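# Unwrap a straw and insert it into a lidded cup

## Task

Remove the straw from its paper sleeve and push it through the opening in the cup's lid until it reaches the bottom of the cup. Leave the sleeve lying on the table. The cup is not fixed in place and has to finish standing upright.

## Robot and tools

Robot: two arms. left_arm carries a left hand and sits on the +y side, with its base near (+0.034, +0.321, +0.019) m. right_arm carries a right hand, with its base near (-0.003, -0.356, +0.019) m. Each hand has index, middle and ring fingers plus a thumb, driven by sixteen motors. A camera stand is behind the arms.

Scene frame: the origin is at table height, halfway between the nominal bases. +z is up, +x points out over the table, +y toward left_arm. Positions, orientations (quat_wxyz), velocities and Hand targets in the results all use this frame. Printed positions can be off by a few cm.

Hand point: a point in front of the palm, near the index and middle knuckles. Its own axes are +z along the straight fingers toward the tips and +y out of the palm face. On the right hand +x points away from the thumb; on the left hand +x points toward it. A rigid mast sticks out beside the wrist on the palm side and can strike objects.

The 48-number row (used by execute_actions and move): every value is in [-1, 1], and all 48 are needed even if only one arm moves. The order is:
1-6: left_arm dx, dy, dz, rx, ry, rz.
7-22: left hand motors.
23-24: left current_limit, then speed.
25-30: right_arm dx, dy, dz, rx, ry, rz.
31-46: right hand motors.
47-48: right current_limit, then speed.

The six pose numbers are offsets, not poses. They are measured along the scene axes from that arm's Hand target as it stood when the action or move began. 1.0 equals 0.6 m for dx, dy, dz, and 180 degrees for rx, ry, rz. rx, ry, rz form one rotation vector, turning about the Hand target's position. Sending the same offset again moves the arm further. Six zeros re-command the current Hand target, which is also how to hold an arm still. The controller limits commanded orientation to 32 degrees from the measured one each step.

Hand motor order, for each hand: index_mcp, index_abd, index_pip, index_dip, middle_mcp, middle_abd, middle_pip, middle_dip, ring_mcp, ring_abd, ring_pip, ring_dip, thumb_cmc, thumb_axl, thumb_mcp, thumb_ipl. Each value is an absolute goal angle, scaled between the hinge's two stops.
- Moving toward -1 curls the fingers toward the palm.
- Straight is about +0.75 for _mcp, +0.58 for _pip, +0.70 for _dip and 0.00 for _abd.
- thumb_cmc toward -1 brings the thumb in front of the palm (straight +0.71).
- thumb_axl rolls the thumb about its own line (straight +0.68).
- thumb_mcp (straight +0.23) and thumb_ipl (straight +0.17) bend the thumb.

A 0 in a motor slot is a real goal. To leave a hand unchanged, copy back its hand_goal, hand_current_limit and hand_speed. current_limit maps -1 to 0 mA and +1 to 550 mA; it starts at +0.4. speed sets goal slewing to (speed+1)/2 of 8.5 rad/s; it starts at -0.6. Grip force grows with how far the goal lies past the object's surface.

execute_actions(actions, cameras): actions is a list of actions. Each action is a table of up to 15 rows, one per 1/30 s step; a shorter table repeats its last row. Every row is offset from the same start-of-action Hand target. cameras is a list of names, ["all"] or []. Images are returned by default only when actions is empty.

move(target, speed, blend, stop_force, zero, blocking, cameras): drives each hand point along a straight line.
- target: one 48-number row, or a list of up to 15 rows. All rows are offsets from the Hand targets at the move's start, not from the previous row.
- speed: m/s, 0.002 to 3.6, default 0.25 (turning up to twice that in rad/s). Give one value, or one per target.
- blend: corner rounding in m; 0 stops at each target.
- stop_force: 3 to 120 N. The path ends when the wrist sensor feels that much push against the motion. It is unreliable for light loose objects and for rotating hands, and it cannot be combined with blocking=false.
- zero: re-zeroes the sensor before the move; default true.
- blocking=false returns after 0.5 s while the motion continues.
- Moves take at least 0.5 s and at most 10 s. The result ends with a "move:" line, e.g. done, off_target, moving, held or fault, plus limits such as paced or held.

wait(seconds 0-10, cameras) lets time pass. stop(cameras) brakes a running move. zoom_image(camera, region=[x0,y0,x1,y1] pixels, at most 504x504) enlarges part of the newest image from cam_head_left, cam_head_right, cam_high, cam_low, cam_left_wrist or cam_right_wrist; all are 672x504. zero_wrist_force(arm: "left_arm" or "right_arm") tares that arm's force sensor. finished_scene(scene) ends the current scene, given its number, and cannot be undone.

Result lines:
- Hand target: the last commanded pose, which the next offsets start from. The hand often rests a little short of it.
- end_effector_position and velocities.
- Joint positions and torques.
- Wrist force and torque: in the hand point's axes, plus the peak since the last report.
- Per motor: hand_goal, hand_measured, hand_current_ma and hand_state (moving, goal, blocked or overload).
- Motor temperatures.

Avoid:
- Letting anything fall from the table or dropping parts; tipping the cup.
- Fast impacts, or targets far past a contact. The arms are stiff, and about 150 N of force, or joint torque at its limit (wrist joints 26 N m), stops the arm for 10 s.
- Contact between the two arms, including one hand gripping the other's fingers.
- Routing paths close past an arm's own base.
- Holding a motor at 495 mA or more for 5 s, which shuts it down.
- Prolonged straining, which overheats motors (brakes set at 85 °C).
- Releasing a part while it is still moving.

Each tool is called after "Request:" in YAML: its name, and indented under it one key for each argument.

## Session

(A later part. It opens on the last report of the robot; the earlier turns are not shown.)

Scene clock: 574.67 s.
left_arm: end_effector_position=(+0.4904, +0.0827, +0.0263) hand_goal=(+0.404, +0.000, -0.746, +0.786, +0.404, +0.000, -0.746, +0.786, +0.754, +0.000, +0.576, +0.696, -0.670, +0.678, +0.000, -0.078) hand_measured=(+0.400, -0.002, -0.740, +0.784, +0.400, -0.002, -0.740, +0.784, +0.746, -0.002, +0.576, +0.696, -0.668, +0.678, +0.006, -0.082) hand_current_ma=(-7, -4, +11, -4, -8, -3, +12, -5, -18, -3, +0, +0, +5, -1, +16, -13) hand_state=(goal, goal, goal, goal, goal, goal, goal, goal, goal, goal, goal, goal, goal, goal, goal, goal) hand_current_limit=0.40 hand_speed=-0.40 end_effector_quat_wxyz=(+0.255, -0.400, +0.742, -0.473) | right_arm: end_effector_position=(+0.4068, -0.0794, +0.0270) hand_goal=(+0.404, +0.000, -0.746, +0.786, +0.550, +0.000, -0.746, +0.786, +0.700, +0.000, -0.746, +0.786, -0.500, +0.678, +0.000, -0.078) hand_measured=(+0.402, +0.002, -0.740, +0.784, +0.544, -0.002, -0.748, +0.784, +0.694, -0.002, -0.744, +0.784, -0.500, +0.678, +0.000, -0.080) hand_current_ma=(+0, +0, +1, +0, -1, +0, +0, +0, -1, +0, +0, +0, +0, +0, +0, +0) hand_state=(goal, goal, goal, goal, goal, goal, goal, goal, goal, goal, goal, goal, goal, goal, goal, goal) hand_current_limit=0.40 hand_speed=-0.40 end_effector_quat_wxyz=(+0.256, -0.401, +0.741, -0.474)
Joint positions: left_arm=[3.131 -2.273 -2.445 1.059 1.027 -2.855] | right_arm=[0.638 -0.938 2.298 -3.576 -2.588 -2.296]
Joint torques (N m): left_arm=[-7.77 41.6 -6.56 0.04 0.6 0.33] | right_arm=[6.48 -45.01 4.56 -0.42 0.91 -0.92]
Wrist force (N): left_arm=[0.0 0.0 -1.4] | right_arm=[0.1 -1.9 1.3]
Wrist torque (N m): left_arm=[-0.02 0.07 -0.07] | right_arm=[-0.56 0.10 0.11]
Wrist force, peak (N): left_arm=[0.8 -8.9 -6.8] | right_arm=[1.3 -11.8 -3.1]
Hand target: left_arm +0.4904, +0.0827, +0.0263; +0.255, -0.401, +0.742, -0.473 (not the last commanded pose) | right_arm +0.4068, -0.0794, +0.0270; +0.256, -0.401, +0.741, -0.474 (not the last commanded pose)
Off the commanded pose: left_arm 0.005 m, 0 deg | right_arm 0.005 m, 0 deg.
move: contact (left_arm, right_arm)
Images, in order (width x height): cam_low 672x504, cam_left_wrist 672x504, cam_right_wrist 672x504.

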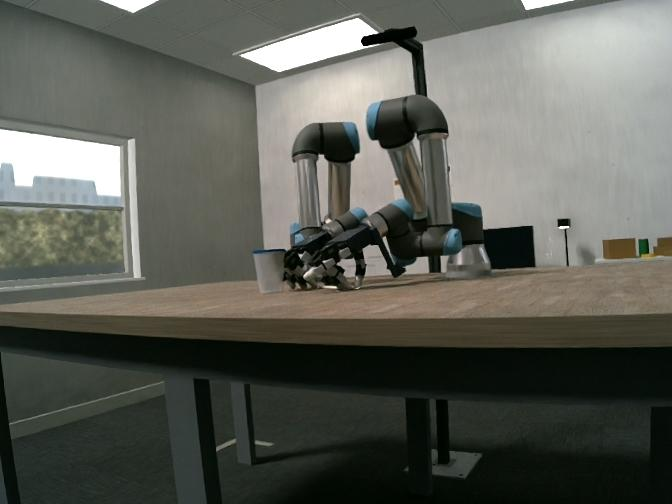

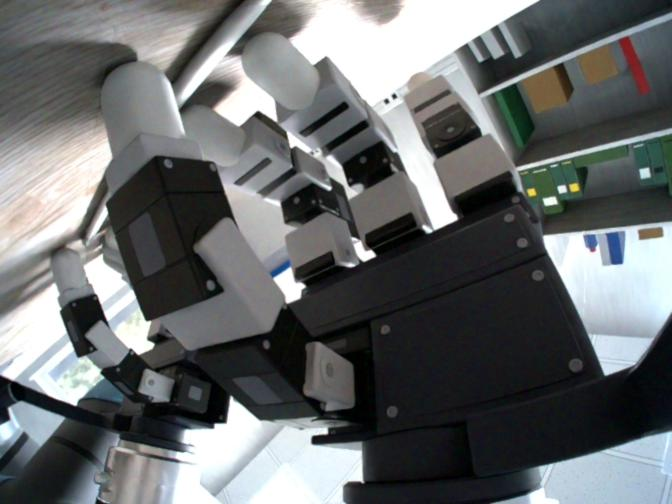

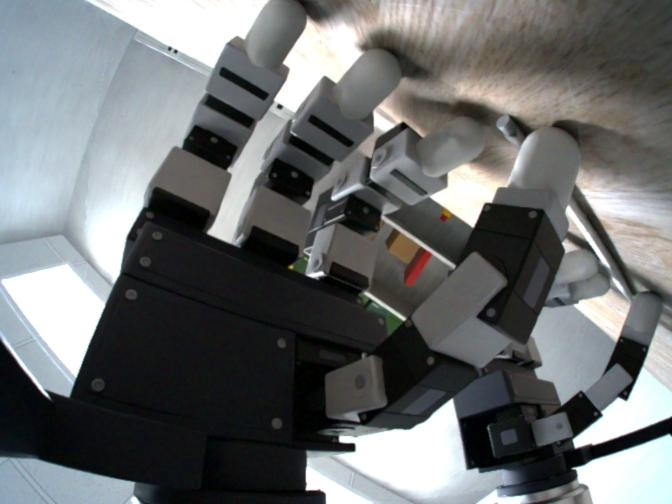

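Request:
move:
  target:
    - [0,0,0.0015,0,0,0,0.404,0,-0.747,0.786,0.404,0,-0.747,0.786,0.754,0,0.576,0.696,-0.671,0.678,-0.001,-0.079,0.4,-0.4,-0.0055,-0.0083,0.001,0,0,0,0.404,0,-0.747,0.786,0.55,0,-0.747,0.786,0.7,0,-0.747,0.786,-0.5,0.678,-0.001,-0.079,0.4,-0.4]
    - [0,0,0.0015,0,0,0,0.178,0,-0.569,0.696,0.178,0,-0.569,0.696,0.754,0,0.576,0.696,-0.671,0.678,-0.292,0.168,0.4,-0.9,-0.0055,-0.0083,0.001,0,0,0,0.178,0,-0.569,0.696,0.55,0,-0.747,0.786,0.7,0,-0.747,0.786,-0.5,0.678,-0.292,0.168,0.4,-0.9]
  speed: 0.03
  cameras: ["cam_low","cam_left_wrist","cam_right_wrist"]

Request:
zoom_image:
  camera: "cam_right_wrist"
  region: [400, 30, 652, 219]

Request:
zoom_image:
  camera: "cam_left_wrist"
  region: [20, 10, 272, 199]

Request:
zoom_image:
  camera: "cam_low"
  region: [260, 240, 380, 315]

Scene clock: 586.80 s.
left_arm: end_effector_position=(+0.4904, +0.0827, +0.0272) hand_goal=(+0.178, +0.000, -0.568, +0.696, +0.178, +0.000, -0.568, +0.696, +0.754, +0.000, +0.576, +0.696, -0.670, +0.678, -0.292, +0.168) hand_measured=(+0.216, +0.002, -0.590, +0.690, +0.178, -0.002, -0.568, +0.700, +0.746, -0.002, +0.576, +0.696, -0.666, +0.678, -0.202, +0.180) hand_current_ma=(+125, +1, -60, -12, +1, -3, -1, +7, -18, -3, +0, +0, +6, +1, +385, +44) hand_state=(blocked, goal, blocked, goal, goal, goal, goal, goal, goal, goal, goal, goal, goal, goal, blocked, goal) hand_current_limit=0.40 hand_speed=-0.90 end_effector_quat_wxyz=(+0.255, -0.400, +0.742, -0.473) | right_arm: end_effector_position=(+0.4035, -0.0843, +0.0276) hand_goal=(+0.178, +0.000, -0.568, +0.696, +0.550, +0.000, -0.746, +0.786, +0.700, +0.000, -0.746, +0.786, -0.500, +0.678, -0.292, +0.168) hand_measured=(+0.196, +0.002, -0.558, +0.700, +0.544, -0.002, -0.748, +0.784, +0.694, -0.002, -0.744, +0.784, -0.500, +0.678, -0.214, +0.188) hand_current_ma=(+5, +0, +2, +0, -1, +0, +0, +0, -1, +0, +0, +0, +0, +0, +145, +11) hand_state=(goal, goal, goal, goal, goal, goal, goal, goal, goal, goal, goal, goal, goal, goal, blocked, blocked) hand_current_limit=0.40 hand_speed=-0.90 end_effector_quat_wxyz=(+0.256, -0.401, +0.741, -0.474)
Joint positions: left_arm=[3.131 -2.269 -2.446 1.057 1.027 -2.855] | right_arm=[0.633 -0.942 2.314 -3.594 -2.585 -2.303]
Joint torques (N m): left_arm=[-7.17 36.7 -4.45 -0.04 0.34 -1.65] | right_arm=[-11.69 -42.57 3.99 -3.2 0.62 -1.34]
Wrist force (N): left_arm=[1.1 -8.4 -5.6] | right_arm=[0.6 -5.1 -2.2]
Wrist torque (N m): left_arm=[-0.38 0.01 -0.16] | right_arm=[-0.85 -0.01 0.22]
Wrist force, peak (N): left_arm=[1.1 -8.4 -5.5] | right_arm=[0.6 -5.1 -2.2]
Hand target: left_arm +0.4904, +0.0827, +0.0272; +0.255, -0.401, +0.742, -0.473 | right_arm +0.4035, -0.0843, +0.0276; +0.256, -0.401, +0.741, -0.474
Off the commanded pose: left_arm 0.000 m, 0 deg | right_arm 0.000 m, 0 deg.
move: done
Images, in order (width x height): cam_low 672x504, cam_left_wrist 672x504, cam_right_wrist 672x504.

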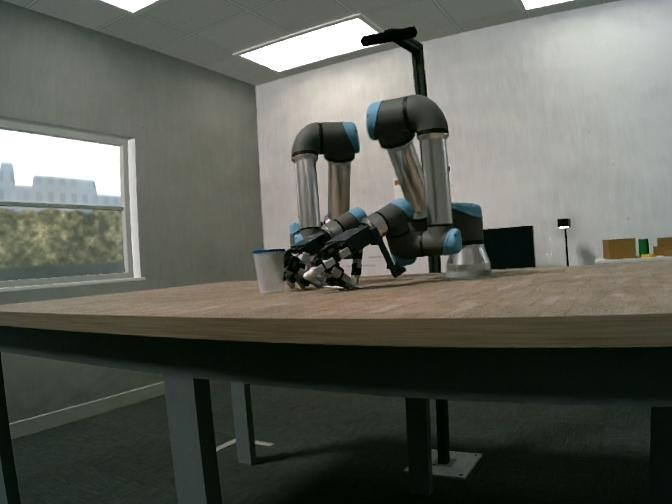

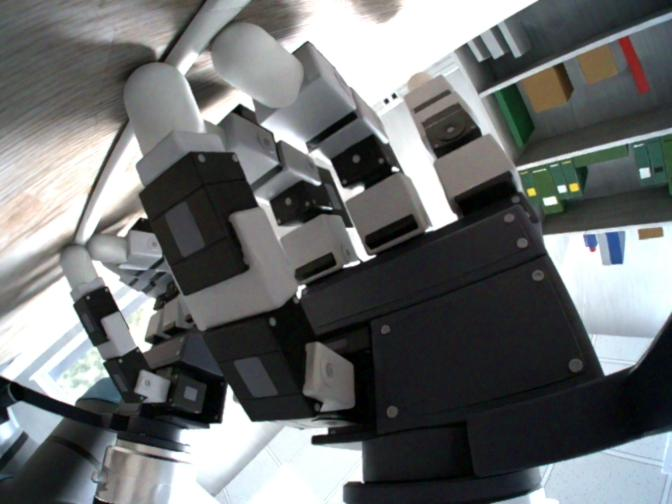

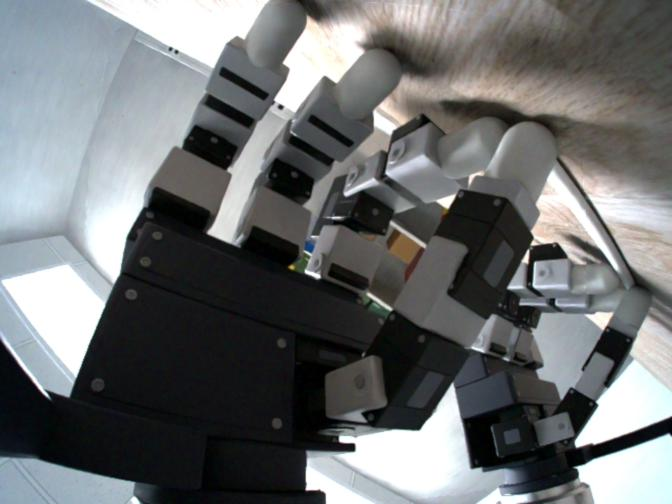

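Scaled by 2.000 from the camera's 672x504 image, which has a finer 960x720 frame.

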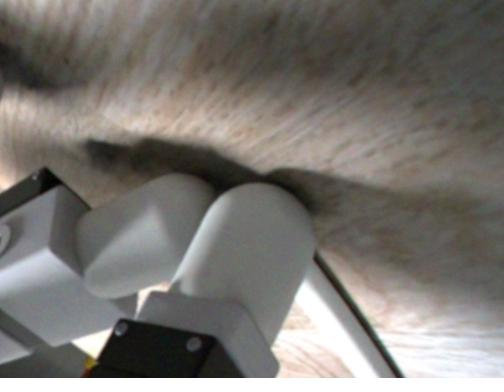

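Scaled by 2.000 from the camera's 672x504 image, which has a finer 960x720 frame.

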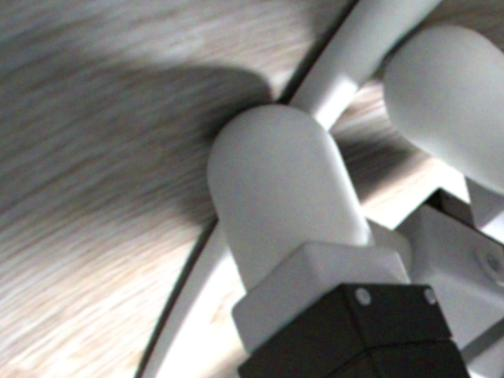

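Scaled by 4.200 from the camera's 672x504 image, which has a finer 960x720 frame.

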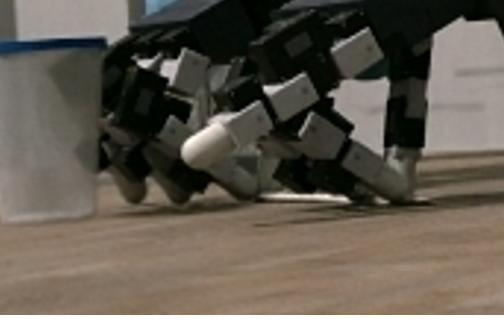

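Request:
move:
  target:
    - [0,0,0.001,0,0,0,0.1,0,-0.5,0.696,0.1,0,-0.5,0.696,0.754,0,0.576,0.696,-0.671,0.678,-0.292,0.168,0.4,-0.9,0,0,0.001,0,0,0,0.1,0,-0.5,0.696,0.55,0,-0.747,0.786,0.7,0,-0.747,0.786,-0.5,0.678,-0.292,0.168,0.4,-0.9]
    - [0,0,0.025,0,0,0,0.1,0,-0.5,0.696,0.1,0,-0.5,0.696,0.754,0,0.576,0.696,-0.671,0.678,-0.292,0.168,0.4,-0.9,0,0,0.025,0,0,0,0.1,0,-0.5,0.696,0.55,0,-0.747,0.786,0.7,0,-0.747,0.786,-0.5,0.678,-0.292,0.168,0.4,-0.9]
  speed: 0.03
  cameras: ["cam_low","cam_left_wrist","cam_right_wrist"]

Request:
zoom_image:
  camera: "cam_right_wrist"
  region: [400, 30, 652, 219]

Request:
zoom_image:
  camera: "cam_left_wrist"
  region: [20, 10, 272, 199]

Request:
zoom_image:
  camera: "cam_low"
  region: [260, 240, 380, 315]

Scene clock: 601.30 s.
left_arm: end_effector_position=(+0.4904, +0.0827, +0.0421) hand_goal=(+0.100, +0.000, -0.500, +0.696, +0.100, +0.000, -0.500, +0.696, +0.754, +0.000, +0.576, +0.696, -0.670, +0.678, -0.292, +0.168) hand_measured=(+0.102, +0.004, -0.500, +0.694, +0.102, +0.000, -0.500, +0.694, +0.746, -0.002, +0.576, +0.696, -0.668, +0.680, -0.284, +0.172) hand_current_ma=(+6, +5, +0, -3, +2, +0, +1, -2, -18, -3, +0, +0, +2, +3, +26, +11) hand_state=(goal, goal, goal, goal, goal, goal, goal, goal, goal, goal, goal, goal, goal, goal, goal, goal) hand_current_limit=0.40 hand_speed=-0.90 end_effector_quat_wxyz=(+0.255, -0.401, +0.742, -0.473) | right_arm: end_effector_position=(+0.4035, -0.0844, +0.0425) hand_goal=(+0.100, +0.000, -0.500, +0.696, +0.550, +0.000, -0.746, +0.786, +0.700, +0.000, -0.746, +0.786, -0.500, +0.678, -0.292, +0.168) hand_measured=(+0.162, +0.000, -0.512, +0.690, +0.544, -0.002, -0.748, +0.784, +0.694, -0.002, -0.744, +0.784, -0.502, +0.678, -0.214, +0.202) hand_current_ma=(+66, +0, -3, -1, -1, +0, +0, +0, -1, +0, +0, +0, +0, +0, +145, +32) hand_state=(blocked, goal, goal, goal, goal, goal, goal, goal, goal, goal, goal, goal, goal, goal, blocked, blocked) hand_current_limit=0.40 hand_speed=-0.90 end_effector_quat_wxyz=(+0.256, -0.401, +0.741, -0.474)
Joint positions: left_arm=[3.131 -2.214 -2.454 1.01 1.027 -2.855] | right_arm=[0.633 -0.989 2.318 -3.552 -2.585 -2.303]
Joint torques (N m): left_arm=[-7.02 39.85 -3.53 0.29 -0.43 1.11] | right_arm=[-10.05 -44.07 3.73 -0.64 0.27 1.81]
Wrist force (N): left_arm=[-0.1 1.4 -0.3] | right_arm=[0.4 -1.8 1.3]
Wrist torque (N m): left_arm=[0.14 0.06 -0.04] | right_arm=[-0.56 0.08 0.18]
Wrist force, peak (N): left_arm=[1.7 -14.6 -1.9] | right_arm=[1.1 -8.6 -1.1]
Hand target: left_arm +0.4904, +0.0827, +0.0422; +0.255, -0.401, +0.742, -0.473 | right_arm +0.4035, -0.0843, +0.0426; +0.256, -0.401, +0.741, -0.474
Off the commanded pose: left_arm 0.000 m, 0 deg | right_arm 0.000 m, 0 deg.
move: done
Images, in order (width x height): cam_low 672x504, cam_left_wrist 672x504, cam_right_wrist 672x504.

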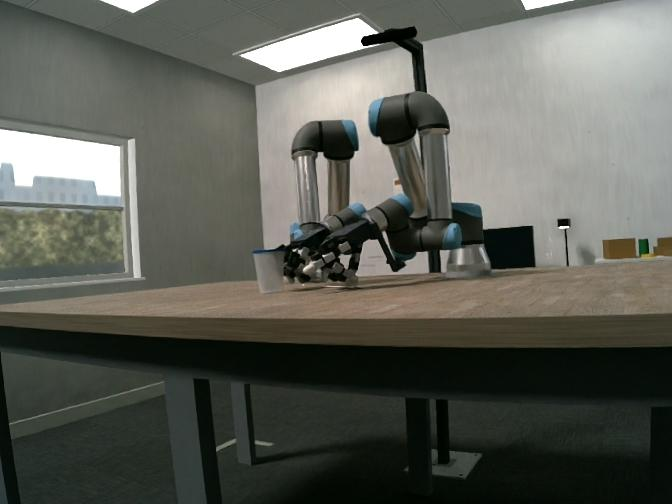

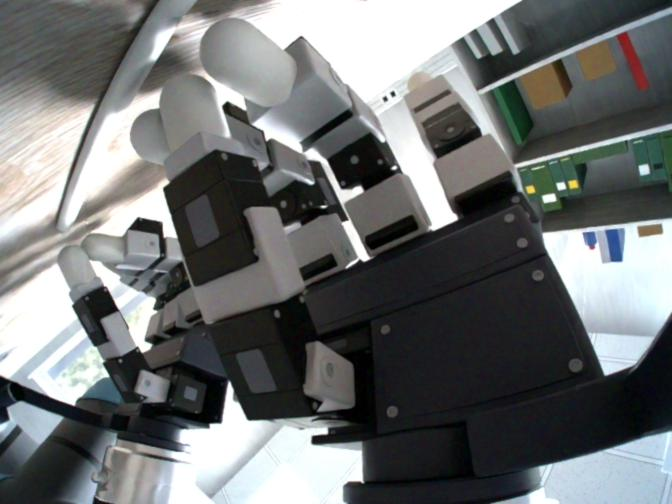

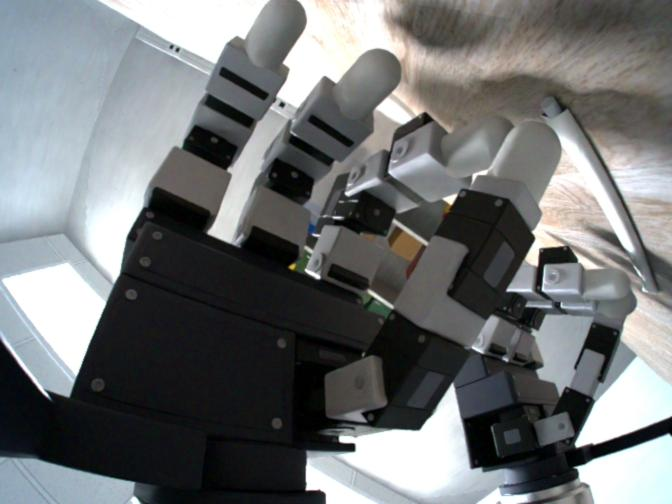

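Scaled by 2.000 from the camera's 672x504 image, which has a finer 960x720 frame.

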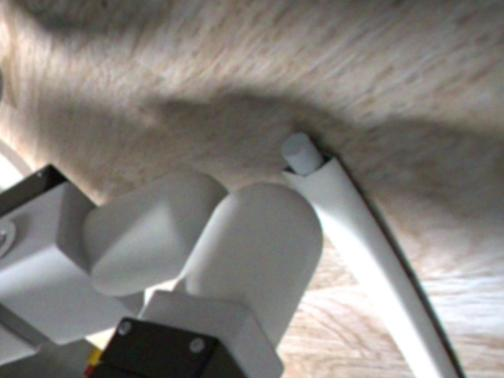

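Scaled by 2.000 from the camera's 672x504 image, which has a finer 960x720 frame.

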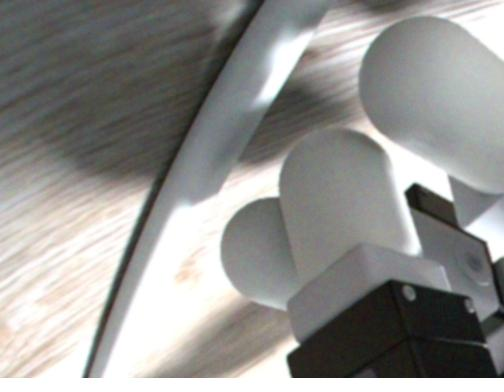

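Scaled by 4.200 from the camera's 672x504 image, which has a finer 960x720 frame.

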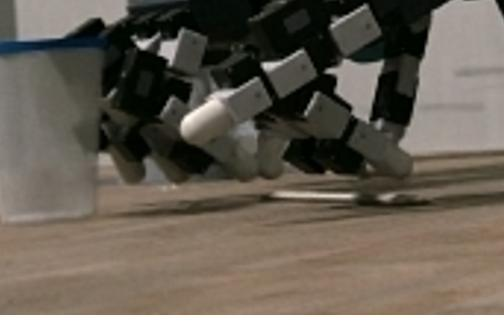

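Request:
move:
  target:
    - [0,0,0.35,0,0,0,0.404,0,-0.747,0.786,0.404,0,-0.747,0.786,0.754,0,0.576,0.696,-0.671,0.678,-0.001,-0.079,0.4,-0.5,0,0,0.15,0,0,0,0.404,0,-0.747,0.786,0.55,0,-0.747,0.786,0.7,0,-0.747,0.786,-0.5,0.678,-0.001,-0.079,0.4,-0.5]
    - [0.091,0.26,0.3,0.2583,0.0532,-0.475,0.97,0.03,0.97,0.97,0.97,-0.03,0.97,0.97,0.97,-0.03,0.97,0.97,0.714,0.678,0.226,0.168,0.4,-0.5,0,0,0.15,0,0,0,0.404,0,-0.747,0.786,0.55,0,-0.747,0.786,0.7,0,-0.747,0.786,-0.5,0.678,-0.001,-0.079,0.4,-0.5]
    - [0.091,0.2305,0.0633,0.2583,0.0532,-0.475,0.97,0.03,0.97,0.97,0.97,-0.03,0.97,0.97,0.97,-0.03,0.97,0.97,0.714,0.678,0.226,0.168,0.4,-0.5,0,0,0.15,0,0,0,0.404,0,-0.747,0.786,0.55,0,-0.747,0.786,0.7,0,-0.747,0.786,-0.5,0.678,-0.001,-0.079,0.4,-0.5]
  speed: [0.2,0.4,0.2]
  blend: [0.03,0,0]
  cameras: ["cam_head_left","cam_high","cam_low","cam_left_wrist","cam_right_wrist"]

Request:
zoom_image:
  camera: "cam_left_wrist"
  region: [250, 0, 502, 189]

Request:
zoom_image:
  camera: "cam_low"
  region: [260, 210, 400, 315]

Scene clock: 658.63 s.
left_arm: end_effector_position=(+0.5450, +0.2210, +0.0803) hand_goal=(+0.970, +0.030, +0.970, +0.970, +0.970, -0.030, +0.970, +0.970, +0.970, -0.030, +0.970, +0.970, +0.714, +0.678, +0.226, +0.168) hand_measured=(+0.958, +0.026, +0.964, +0.968, +0.958, -0.028, +0.962, +0.968, +0.956, -0.026, +0.964, +0.966, +0.704, +0.680, +0.216, +0.164) hand_current_ma=(-32, -5, -14, -4, -34, +4, -15, -5, -40, +5, -15, -7, -22, +3, -33, -10) hand_state=(goal, goal, goal, goal, goal, goal, goal, goal, goal, goal, goal, goal, goal, goal, goal, goal) hand_current_limit=0.40 hand_speed=-0.50 end_effector_quat_wxyz=(-0.055, +0.282, +0.940, -0.183) | right_arm: end_effector_position=(+0.4035, -0.0843, +0.1326) hand_goal=(+0.404, +0.000, -0.746, +0.786, +0.550, +0.000, -0.746, +0.786, +0.700, +0.000, -0.746, +0.786, -0.500, +0.678, +0.000, -0.078) hand_measured=(+0.396, +0.000, -0.740, +0.784, +0.544, -0.002, -0.748, +0.784, +0.694, -0.002, -0.744, +0.784, -0.502, +0.678, -0.002, -0.076) hand_current_ma=(-1, +0, +1, +0, -1, +0, +0, +0, -1, +0, +0, +0, +0, +0, +0, +0) hand_state=(goal, goal, goal, goal, goal, goal, goal, goal, goal, goal, goal, goal, goal, goal, goal, goal) hand_current_limit=0.40 hand_speed=-0.50 end_effector_quat_wxyz=(+0.256, -0.401, +0.741, -0.474)
Joint positions: left_arm=[3.155 -1.86 -1.942 -1.146 1.263 -0.899] | right_arm=[0.633 -1.256 2.304 -3.27 -2.585 -2.303]
Joint torques (N m): left_arm=[-7.95 25.56 10.63 5.04 -2.22 -2.09] | right_arm=[9.36 -38.72 -24.47 -0.48 -2.79 1.66]
Wrist force (N): left_arm=[0.0 0.4 -0.3] | right_arm=[0.3 -1.6 1.3]
Wrist torque (N m): left_arm=[-0.05 0.02 0.07] | right_arm=[-0.55 0.06 0.08]
Wrist force, peak (N): left_arm=[-0.2 2.4 0.1] | right_arm=[0.2 -2.0 1.5]
Hand target: left_arm +0.5450, +0.2210, +0.0802; -0.055, +0.282, +0.940, -0.183 | right_arm +0.4035, -0.0843, +0.1326; +0.256, -0.401, +0.741, -0.474
Off the commanded pose: left_arm 0.000 m, 0 deg | right_arm 0.000 m, 0 deg.
move: done
Images, in order (width x height): cam_head_left 672x504, cam_high 672x504, cam_low 672x504, cam_left_wrist 672x504, cam_right_wrist 672x504.

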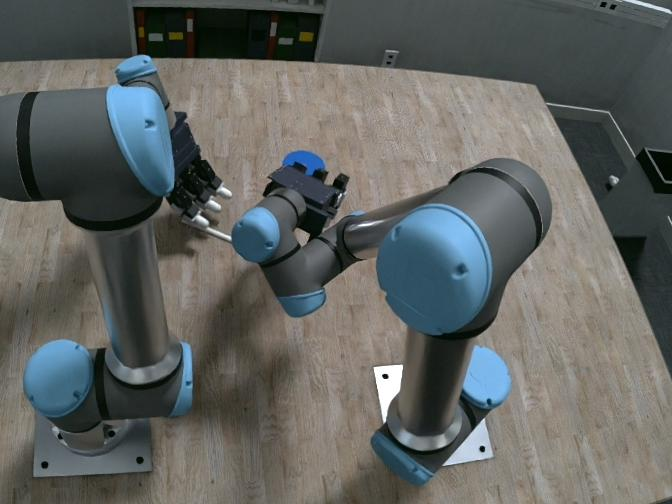

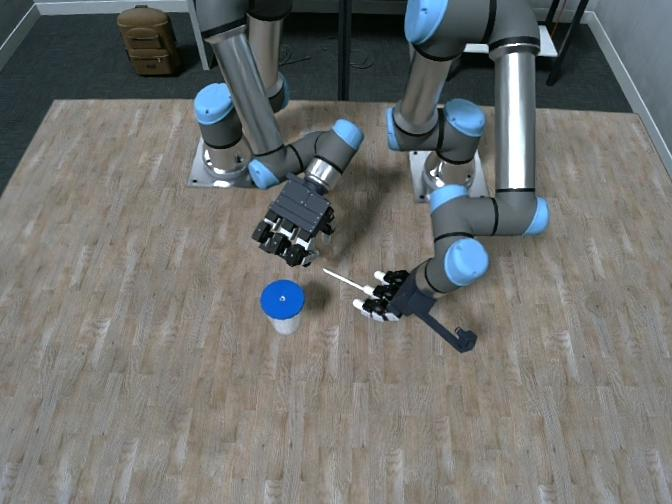

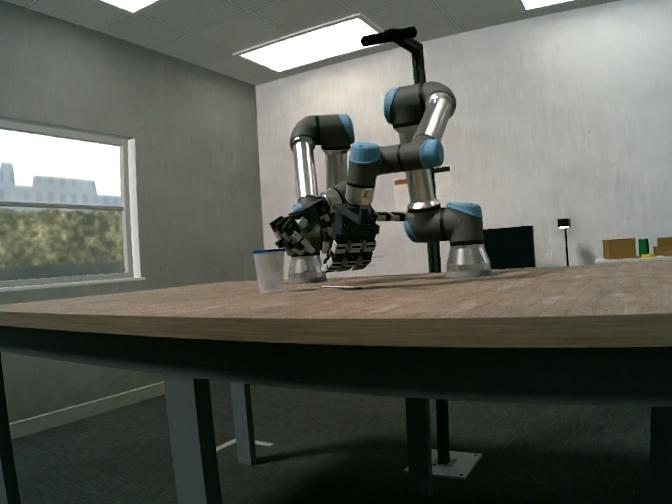

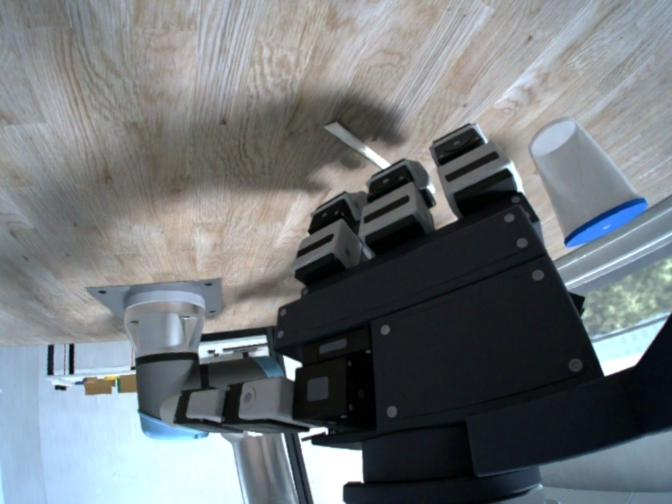

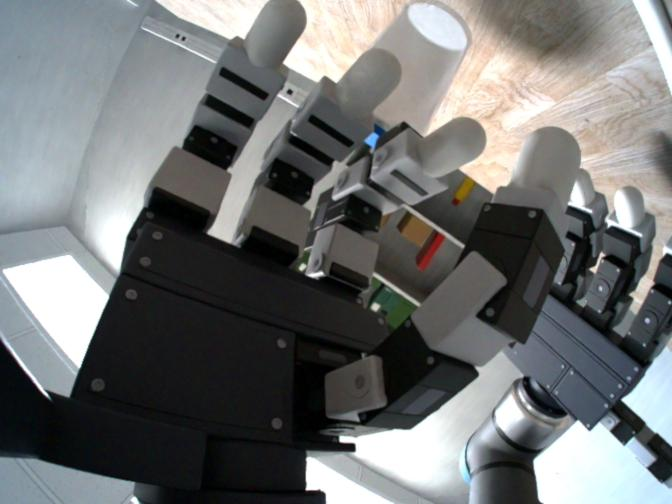

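Scaled by 2.000 from the camera's 672x504 image, which has a finer 960x720 frame.

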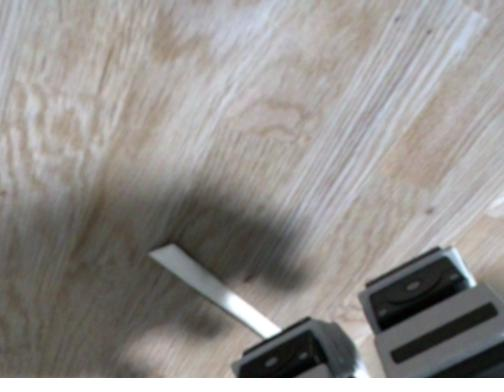

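Scaled by 3.600 from the camera's 672x504 image, which has a finer 960x720 frame.

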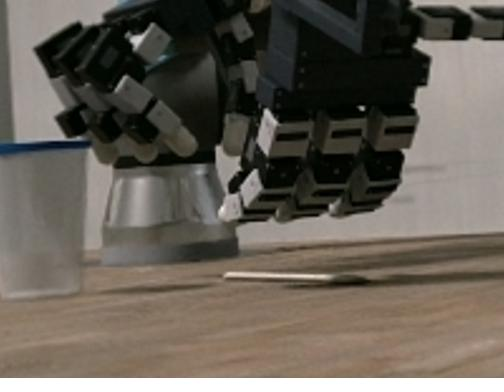

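Request:
move:
  target: [-0.016,0.0105,-0.058,0,0,0.0139,0.97,0.1,0.97,0.97,0.97,-0.1,0.97,0.97,0.97,-0.15,0.97,0.97,0.714,0.678,0.226,0.168,0.4,-0.5,0,0,0.0,0,0,0,0.404,0,-0.747,0.786,0.55,0,-0.747,0.786,0.7,0,-0.747,0.786,-0.5,0.678,-0.001,-0.079,0.4,-0.5]
  speed: 0.1
  cameras: ["cam_high","cam_low","cam_left_wrist"]

Request:
zoom_image:
  camera: "cam_left_wrist"
  region: [280, 100, 448, 226]

Request:
zoom_image:
  camera: "cam_low"
  region: [290, 240, 390, 315]

Request:
zoom_image:
  camera: "cam_high"
  region: [310, 240, 436, 335]

Scene clock: 671.13 s.
left_arm: end_effector_position=(+0.5354, +0.2273, +0.0455) hand_goal=(+0.970, +0.100, +0.970, +0.970, +0.970, -0.100, +0.970, +0.970, +0.970, -0.150, +0.970, +0.970, +0.714, +0.678, +0.226, +0.168) hand_measured=(+0.958, +0.096, +0.964, +0.968, +0.958, -0.096, +0.962, +0.968, +0.956, -0.146, +0.964, +0.966, +0.704, +0.680, +0.216, +0.164) hand_current_ma=(-32, -7, -14, -4, -34, +5, -15, -5, -40, +7, -15, -7, -22, +3, -33, -10) hand_state=(goal, goal, goal, goal, goal, goal, goal, goal, goal, goal, goal, goal, goal, goal, goal, goal) hand_current_limit=0.40 hand_speed=-0.50 end_effector_quat_wxyz=(-0.051, +0.262, +0.946, -0.185) | right_arm: end_effector_position=(+0.4035, -0.0843, +0.1326) hand_goal=(+0.404, +0.000, -0.746, +0.786, +0.550, +0.000, -0.746, +0.786, +0.700, +0.000, -0.746, +0.786, -0.500, +0.678, +0.000, -0.078) hand_measured=(+0.396, +0.000, -0.740, +0.784, +0.544, -0.002, -0.748, +0.784, +0.694, -0.002, -0.744, +0.784, -0.502, +0.678, -0.002, -0.076) hand_current_ma=(-1, +0, +1, +0, -1, +0, +0, +0, -1, +0, +0, +0, +0, +0, +0, +0) hand_state=(goal, goal, goal, goal, goal, goal, goal, goal, goal, goal, goal, goal, goal, goal, goal, goal) hand_current_limit=0.40 hand_speed=-0.50 end_effector_quat_wxyz=(+0.256, -0.401, +0.741, -0.474)
Joint positions: left_arm=[3.17 -1.898 -2.008 -1.034 1.257 -0.928] | right_arm=[0.633 -1.256 2.304 -3.27 -2.585 -2.303]
Joint torques (N m): left_arm=[10.25 26.04 7.21 4.96 -2.47 -2.07] | right_arm=[9.79 -39.07 -24.21 -0.55 -2.68 1.65]
Wrist force (N): left_arm=[-0.1 0.3 -0.2] | right_arm=[0.1 -1.5 1.6]
Wrist torque (N m): left_arm=[-0.06 0.03 0.05] | right_arm=[-0.57 0.09 0.06]
Wrist force, peak (N): left_arm=[-0.2 0.5 -0.5] | right_arm=[0.4 -1.8 1.7]
Hand target: left_arm +0.5354, +0.2273, +0.0454; -0.051, +0.262, +0.946, -0.185 | right_arm +0.4035, -0.0843, +0.1326; +0.256, -0.401, +0.741, -0.474
Off the commanded pose: left_arm 0.000 m, 0 deg | right_arm 0.000 m, 0 deg.
move: done
Images, in order (width x height): cam_high 672x504, cam_low 672x504, cam_left_wrist 672x504.

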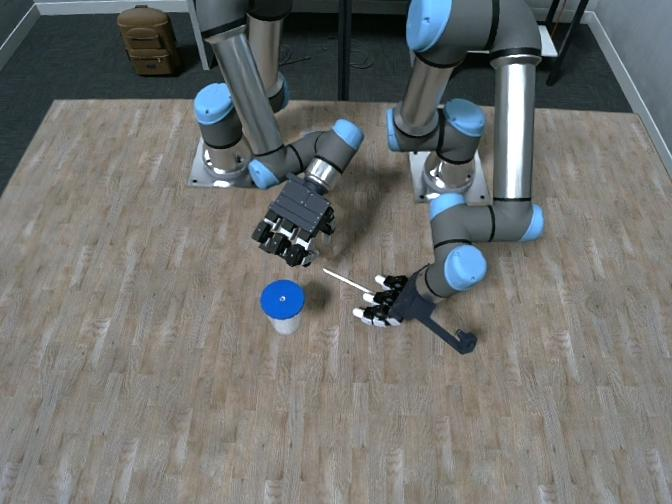

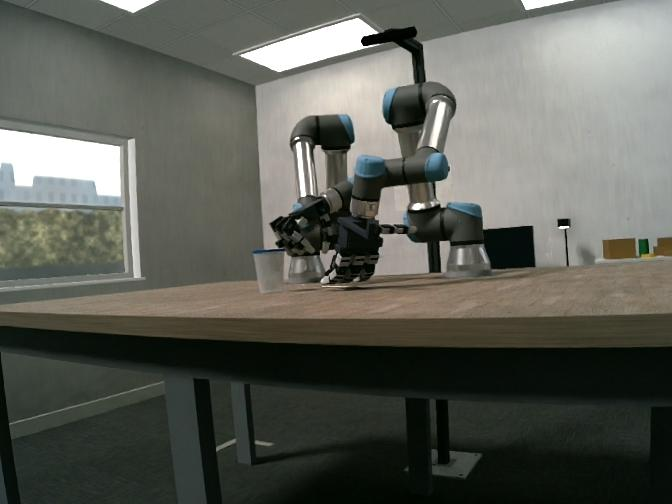

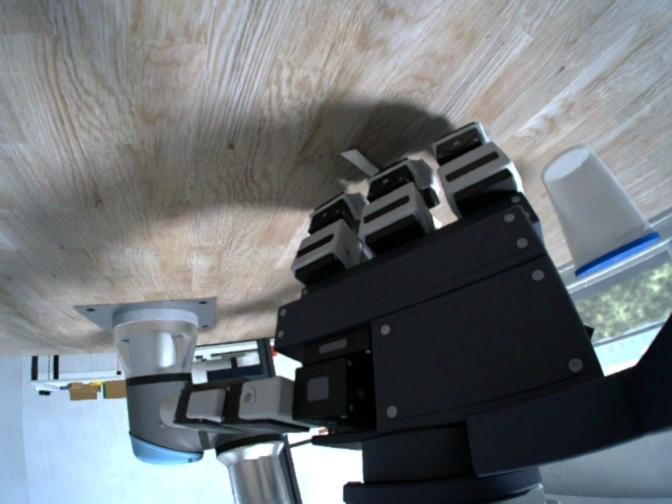

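Scaled by 3.000 from the camera's 672x504 image, which has a finer 960x720 frame.

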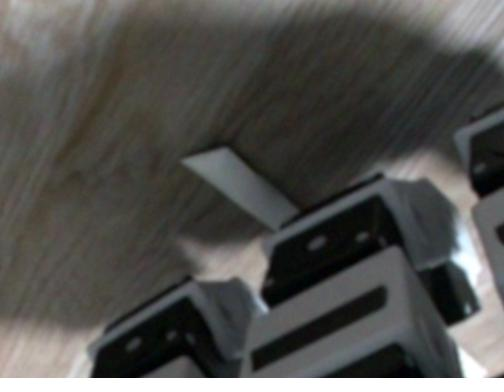

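Scaled by 5.040 from the camera's 672x504 image, which has a finer 960x720 frame.

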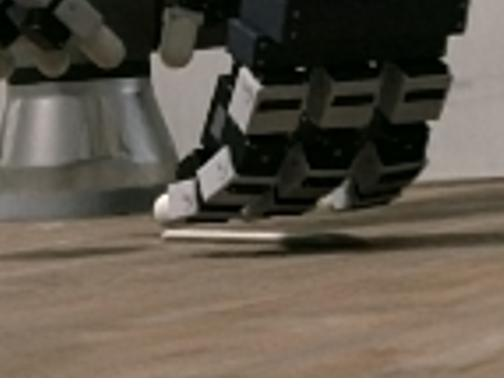

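Scaled by 4.000 from the camera's 672x504 image, which has a finer 960x720 frame.

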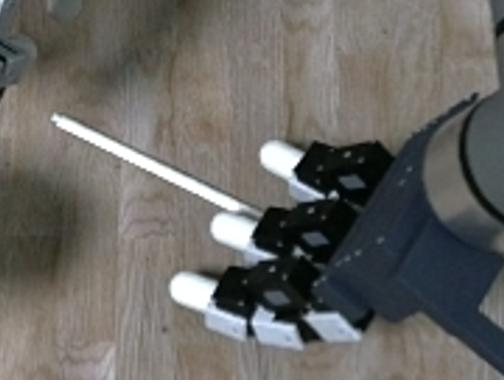

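Request:
move:
  target: [0,0,-0.065,0,0,0,0.97,0.1,0.97,0.97,0.97,-0.1,0.97,0.97,0.97,-0.15,0.97,0.97,0.714,0.678,0.226,0.168,0.4,-0.5,0,0,0.0,0,0,0,0.404,0,-0.747,0.786,0.55,0,-0.747,0.786,0.7,0,-0.747,0.786,-0.5,0.678,-0.001,-0.079,0.4,-0.5]
  speed: 0.02
  stop_force: 3
  cameras: ["cam_high","cam_low","cam_left_wrist"]

Request:
zoom_image:
  camera: "cam_left_wrist"
  region: [280, 100, 448, 226]

Request:
zoom_image:
  camera: "cam_low"
  region: [290, 240, 390, 315]

Request:
zoom_image:
  camera: "cam_high"
  region: [310, 240, 436, 335]

Scene clock: 678.70 s.
left_arm: end_effector_position=(+0.5354, +0.2273, +0.0286) hand_goal=(+0.970, +0.100, +0.970, +0.970, +0.970, -0.100, +0.970, +0.970, +0.970, -0.150, +0.970, +0.970, +0.714, +0.678, +0.226, +0.168) hand_measured=(+0.966, +0.098, +0.970, +0.972, +0.966, -0.098, +0.970, +0.972, +0.966, -0.148, +0.970, +0.972, +0.704, +0.680, +0.216, +0.164) hand_current_ma=(-7, -3, +1, +3, -8, +2, +1, +3, -10, +2, +0, +2, -22, +3, -33, -10) hand_state=(goal, goal, goal, goal, goal, goal, goal, goal, goal, goal, goal, goal, goal, goal, goal, goal) hand_current_limit=0.40 hand_speed=-0.50 end_effector_quat_wxyz=(-0.051, +0.262, +0.946, -0.185) | right_arm: end_effector_position=(+0.4035, -0.0843, +0.1326) hand_goal=(+0.404, +0.000, -0.746, +0.786, +0.550, +0.000, -0.746, +0.786, +0.700, +0.000, -0.746, +0.786, -0.500, +0.678, +0.000, -0.078) hand_measured=(+0.396, +0.000, -0.740, +0.784, +0.544, -0.002, -0.748, +0.784, +0.694, -0.002, -0.744, +0.784, -0.502, +0.678, -0.002, -0.076) hand_current_ma=(-1, +0, +1, +0, -1, +0, +0, +0, -1, +0, +0, +0, +0, +0, +0, +0) hand_state=(goal, goal, goal, goal, goal, goal, goal, goal, goal, goal, goal, goal, goal, goal, goal, goal) hand_current_limit=0.40 hand_speed=-0.50 end_effector_quat_wxyz=(+0.256, -0.401, +0.741, -0.474)
Joint positions: left_arm=[3.17 -1.929 -2.021 -0.989 1.257 -0.928] | right_arm=[0.633 -1.256 2.304 -3.27 -2.585 -2.303]
Joint torques (N m): left_arm=[8.5 42.94 22.37 -0.64 -0.86 -0.02] | right_arm=[9.51 -38.81 -24.91 -0.48 -2.67 1.65]
Wrist force (N): left_arm=[-0.1 0.4 -0.3] | right_arm=[0.4 -1.4 1.5]
Wrist torque (N m): left_arm=[-0.02 0.03 0.05] | right_arm=[-0.54 0.05 0.10]
Wrist force, peak (N): left_arm=[-0.1 1.2 -3.9] | right_arm=[0.3 -1.8 1.5]
Hand target: left_arm +0.5354, +0.2273, +0.0286; -0.051, +0.262, +0.946, -0.185 (not the last commanded pose) | right_arm +0.4035, -0.0843, +0.1326; +0.256, -0.401, +0.741, -0.474
Off the commanded pose: left_arm 0.022 m, 0 deg | right_arm 0.000 m, 0 deg.
move: contact (left_arm)
Images, in order (width x height): cam_high 672x504, cam_low 672x504, cam_left_wrist 672x504.

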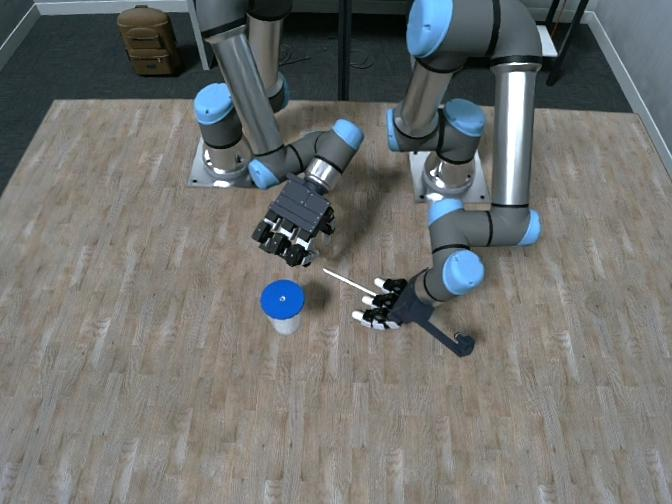

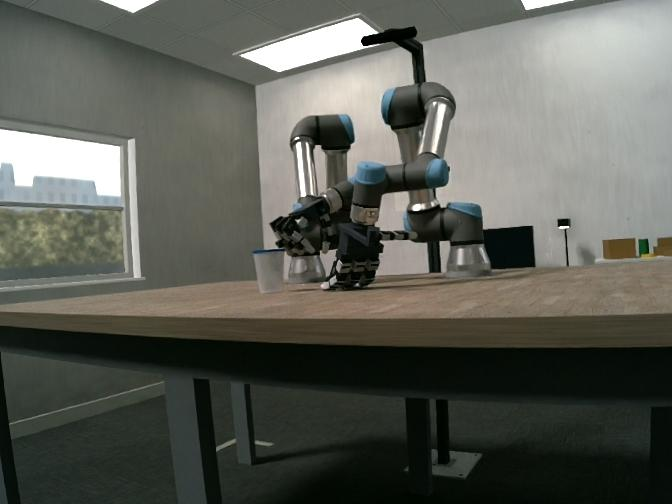

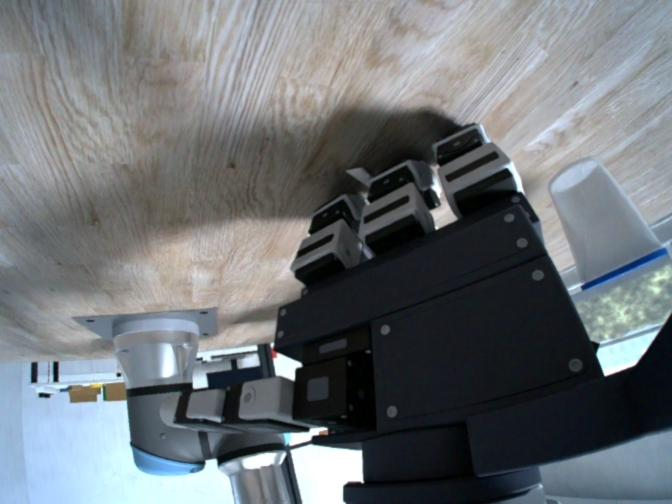

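Scaled by 3.000 from the camera's 672x504 image, which has a finer 960x720 frame.

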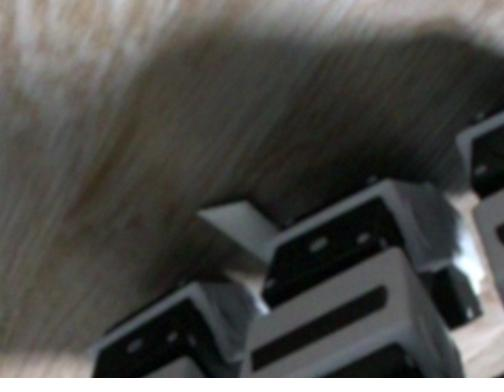

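Scaled by 5.040 from the camera's 672x504 image, which has a finer 960x720 frame.

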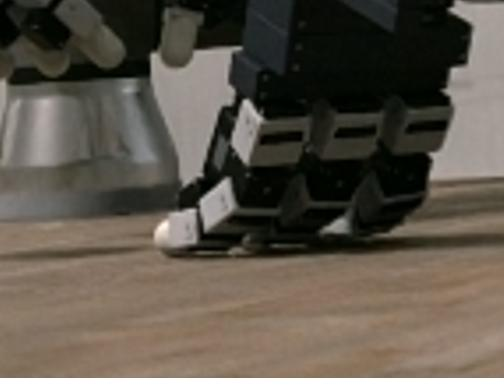

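Scaled by 4.000 from the camera's 672x504 image, which has a finer 960x720 frame.

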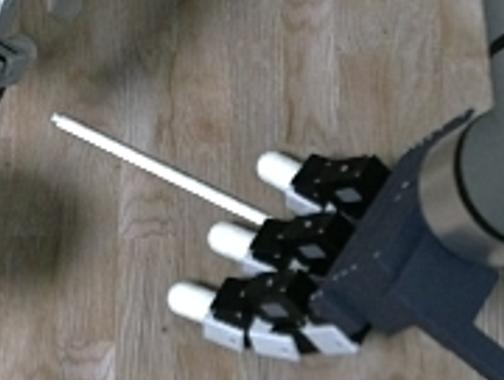

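Request:
execute_actions:
  actions:
    - [[0,0,0,0,0,0,0.97,-0.2,0.97,0.97,0.97,0.2,0.97,0.97,0.97,-0.15,0.97,0.97,0.714,0.678,0.226,0.168,0.2,-0.93,0,0,0,0,0,0,0.404,0,-0.747,0.786,0.55,0,-0.747,0.786,0.7,0,-0.747,0.786,-0.5,0.678,-0.001,-0.079,0.4,-0.5]]
    - [[0,0,0,0,0,0,0.97,-0.2,0.97,0.97,0.97,0.2,0.97,0.97,0.97,-0.15,0.97,0.97,0.714,0.678,0.226,0.168,0.2,-0.93,0,0,0,0,0,0,0.404,0,-0.747,0.786,0.55,0,-0.747,0.786,0.7,0,-0.747,0.786,-0.5,0.678,-0.001,-0.079,0.4,-0.5]]
    - [[0,0,0,0,0,0,0.97,-0.2,0.97,0.97,0.97,0.2,0.97,0.97,0.97,-0.15,0.97,0.97,0.714,0.678,0.226,0.168,0.2,-0.93,0,0,0,0,0,0,0.404,0,-0.747,0.786,0.55,0,-0.747,0.786,0.7,0,-0.747,0.786,-0.5,0.678,-0.001,-0.079,0.4,-0.5]]
  cameras: ["cam_left_wrist","cam_high"]

Request:
zoom_image:
  camera: "cam_left_wrist"
  region: [280, 100, 448, 226]

Request:
zoom_image:
  camera: "cam_high"
  region: [310, 240, 436, 335]

Scene clock: 688.47 s.
left_arm: end_effector_position=(+0.5354, +0.2273, +0.0286) hand_goal=(+0.970, -0.200, +0.970, +0.970, +0.970, +0.200, +0.970, +0.970, +0.970, -0.150, +0.970, +0.970, +0.714, +0.678, +0.226, +0.168) hand_measured=(+0.968, -0.046, +0.970, +0.972, +0.970, +0.066, +0.970, +0.972, +0.966, -0.148, +0.970, +0.972, +0.704, +0.680, +0.216, +0.164) hand_current_ma=(-5, +330, +1, +3, -1, -330, +1, +3, -10, +2, +0, +2, -22, +3, -33, -10) hand_state=(goal, blocked, goal, goal, goal, blocked, goal, goal, goal, goal, goal, goal, goal, goal, goal, goal) hand_current_limit=0.20 hand_speed=-0.93 end_effector_quat_wxyz=(-0.051, +0.262, +0.946, -0.185) | right_arm: end_effector_position=(+0.4035, -0.0843, +0.1326) hand_goal=(+0.404, +0.000, -0.746, +0.786, +0.550, +0.000, -0.746, +0.786, +0.700, +0.000, -0.746, +0.786, -0.500, +0.678, +0.000, -0.078) hand_measured=(+0.396, +0.000, -0.740, +0.784, +0.544, -0.002, -0.748, +0.784, +0.694, -0.002, -0.744, +0.784, -0.502, +0.678, -0.002, -0.076) hand_current_ma=(-1, +0, +1, +0, -1, +0, +0, +0, -1, +0, +0, +0, +0, +0, +0, +0) hand_state=(goal, goal, goal, goal, goal, goal, goal, goal, goal, goal, goal, goal, goal, goal, goal, goal) hand_current_limit=0.40 hand_speed=-0.50 end_effector_quat_wxyz=(+0.256, -0.401, +0.741, -0.474)
Joint positions: left_arm=[3.17 -1.929 -2.021 -0.989 1.257 -0.928] | right_arm=[0.633 -1.256 2.304 -3.27 -2.585 -2.303]
Joint torques (N m): left_arm=[3.75 40.08 21.91 -0.38 -0.26 -1.9] | right_arm=[9.43 -38.33 -24.67 -0.42 -2.62 1.63]
Wrist force (N): left_arm=[-0.2 -0.1 -1.2] | right_arm=[0.5 -1.4 1.6]
Wrist torque (N m): left_arm=[0.07 0.03 0.03] | right_arm=[-0.54 0.01 0.11]
Wrist force, peak (N): left_arm=[-0.3 -0.1 -1.3] | right_arm=[0.3 -1.8 1.6]
Hand target: left_arm +0.5354, +0.2273, +0.0286; -0.051, +0.262, +0.946, -0.185 | right_arm +0.4035, -0.0843, +0.1326; +0.256, -0.401, +0.741, -0.474
Off the commanded pose: left_arm 0.000 m, 0 deg | right_arm 0.000 m, 0 deg.
Images, in order (width x height): cam_high 672x504, cam_left_wrist 672x504.

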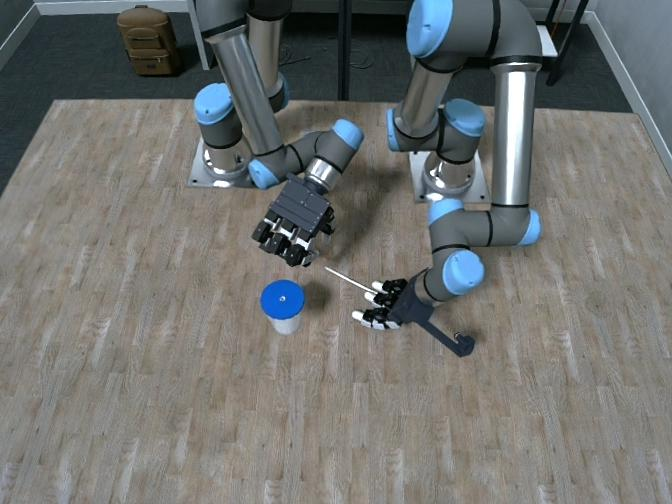

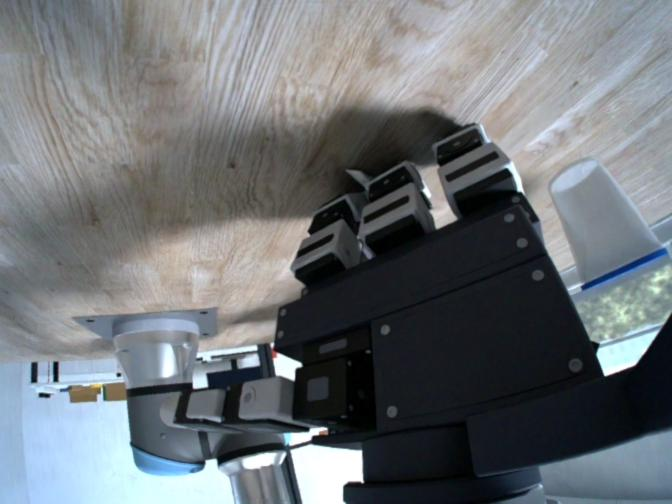

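Scaled by 3.000 from the camera's 672x504 image, which has a finer 960x720 frame.

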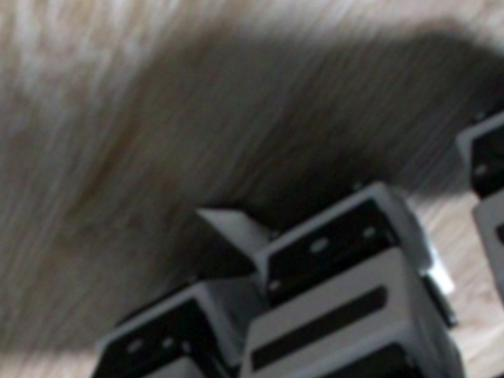

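Scaled by 4.000 from the camera's 672x504 image, which has a finer 960x720 frame.

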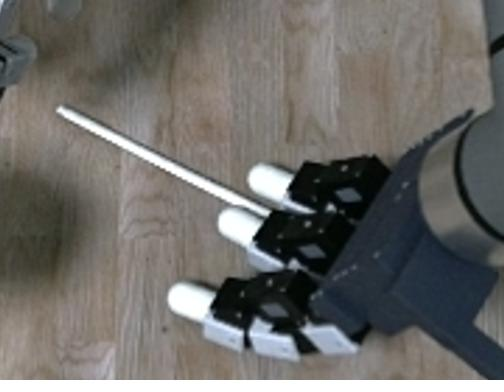

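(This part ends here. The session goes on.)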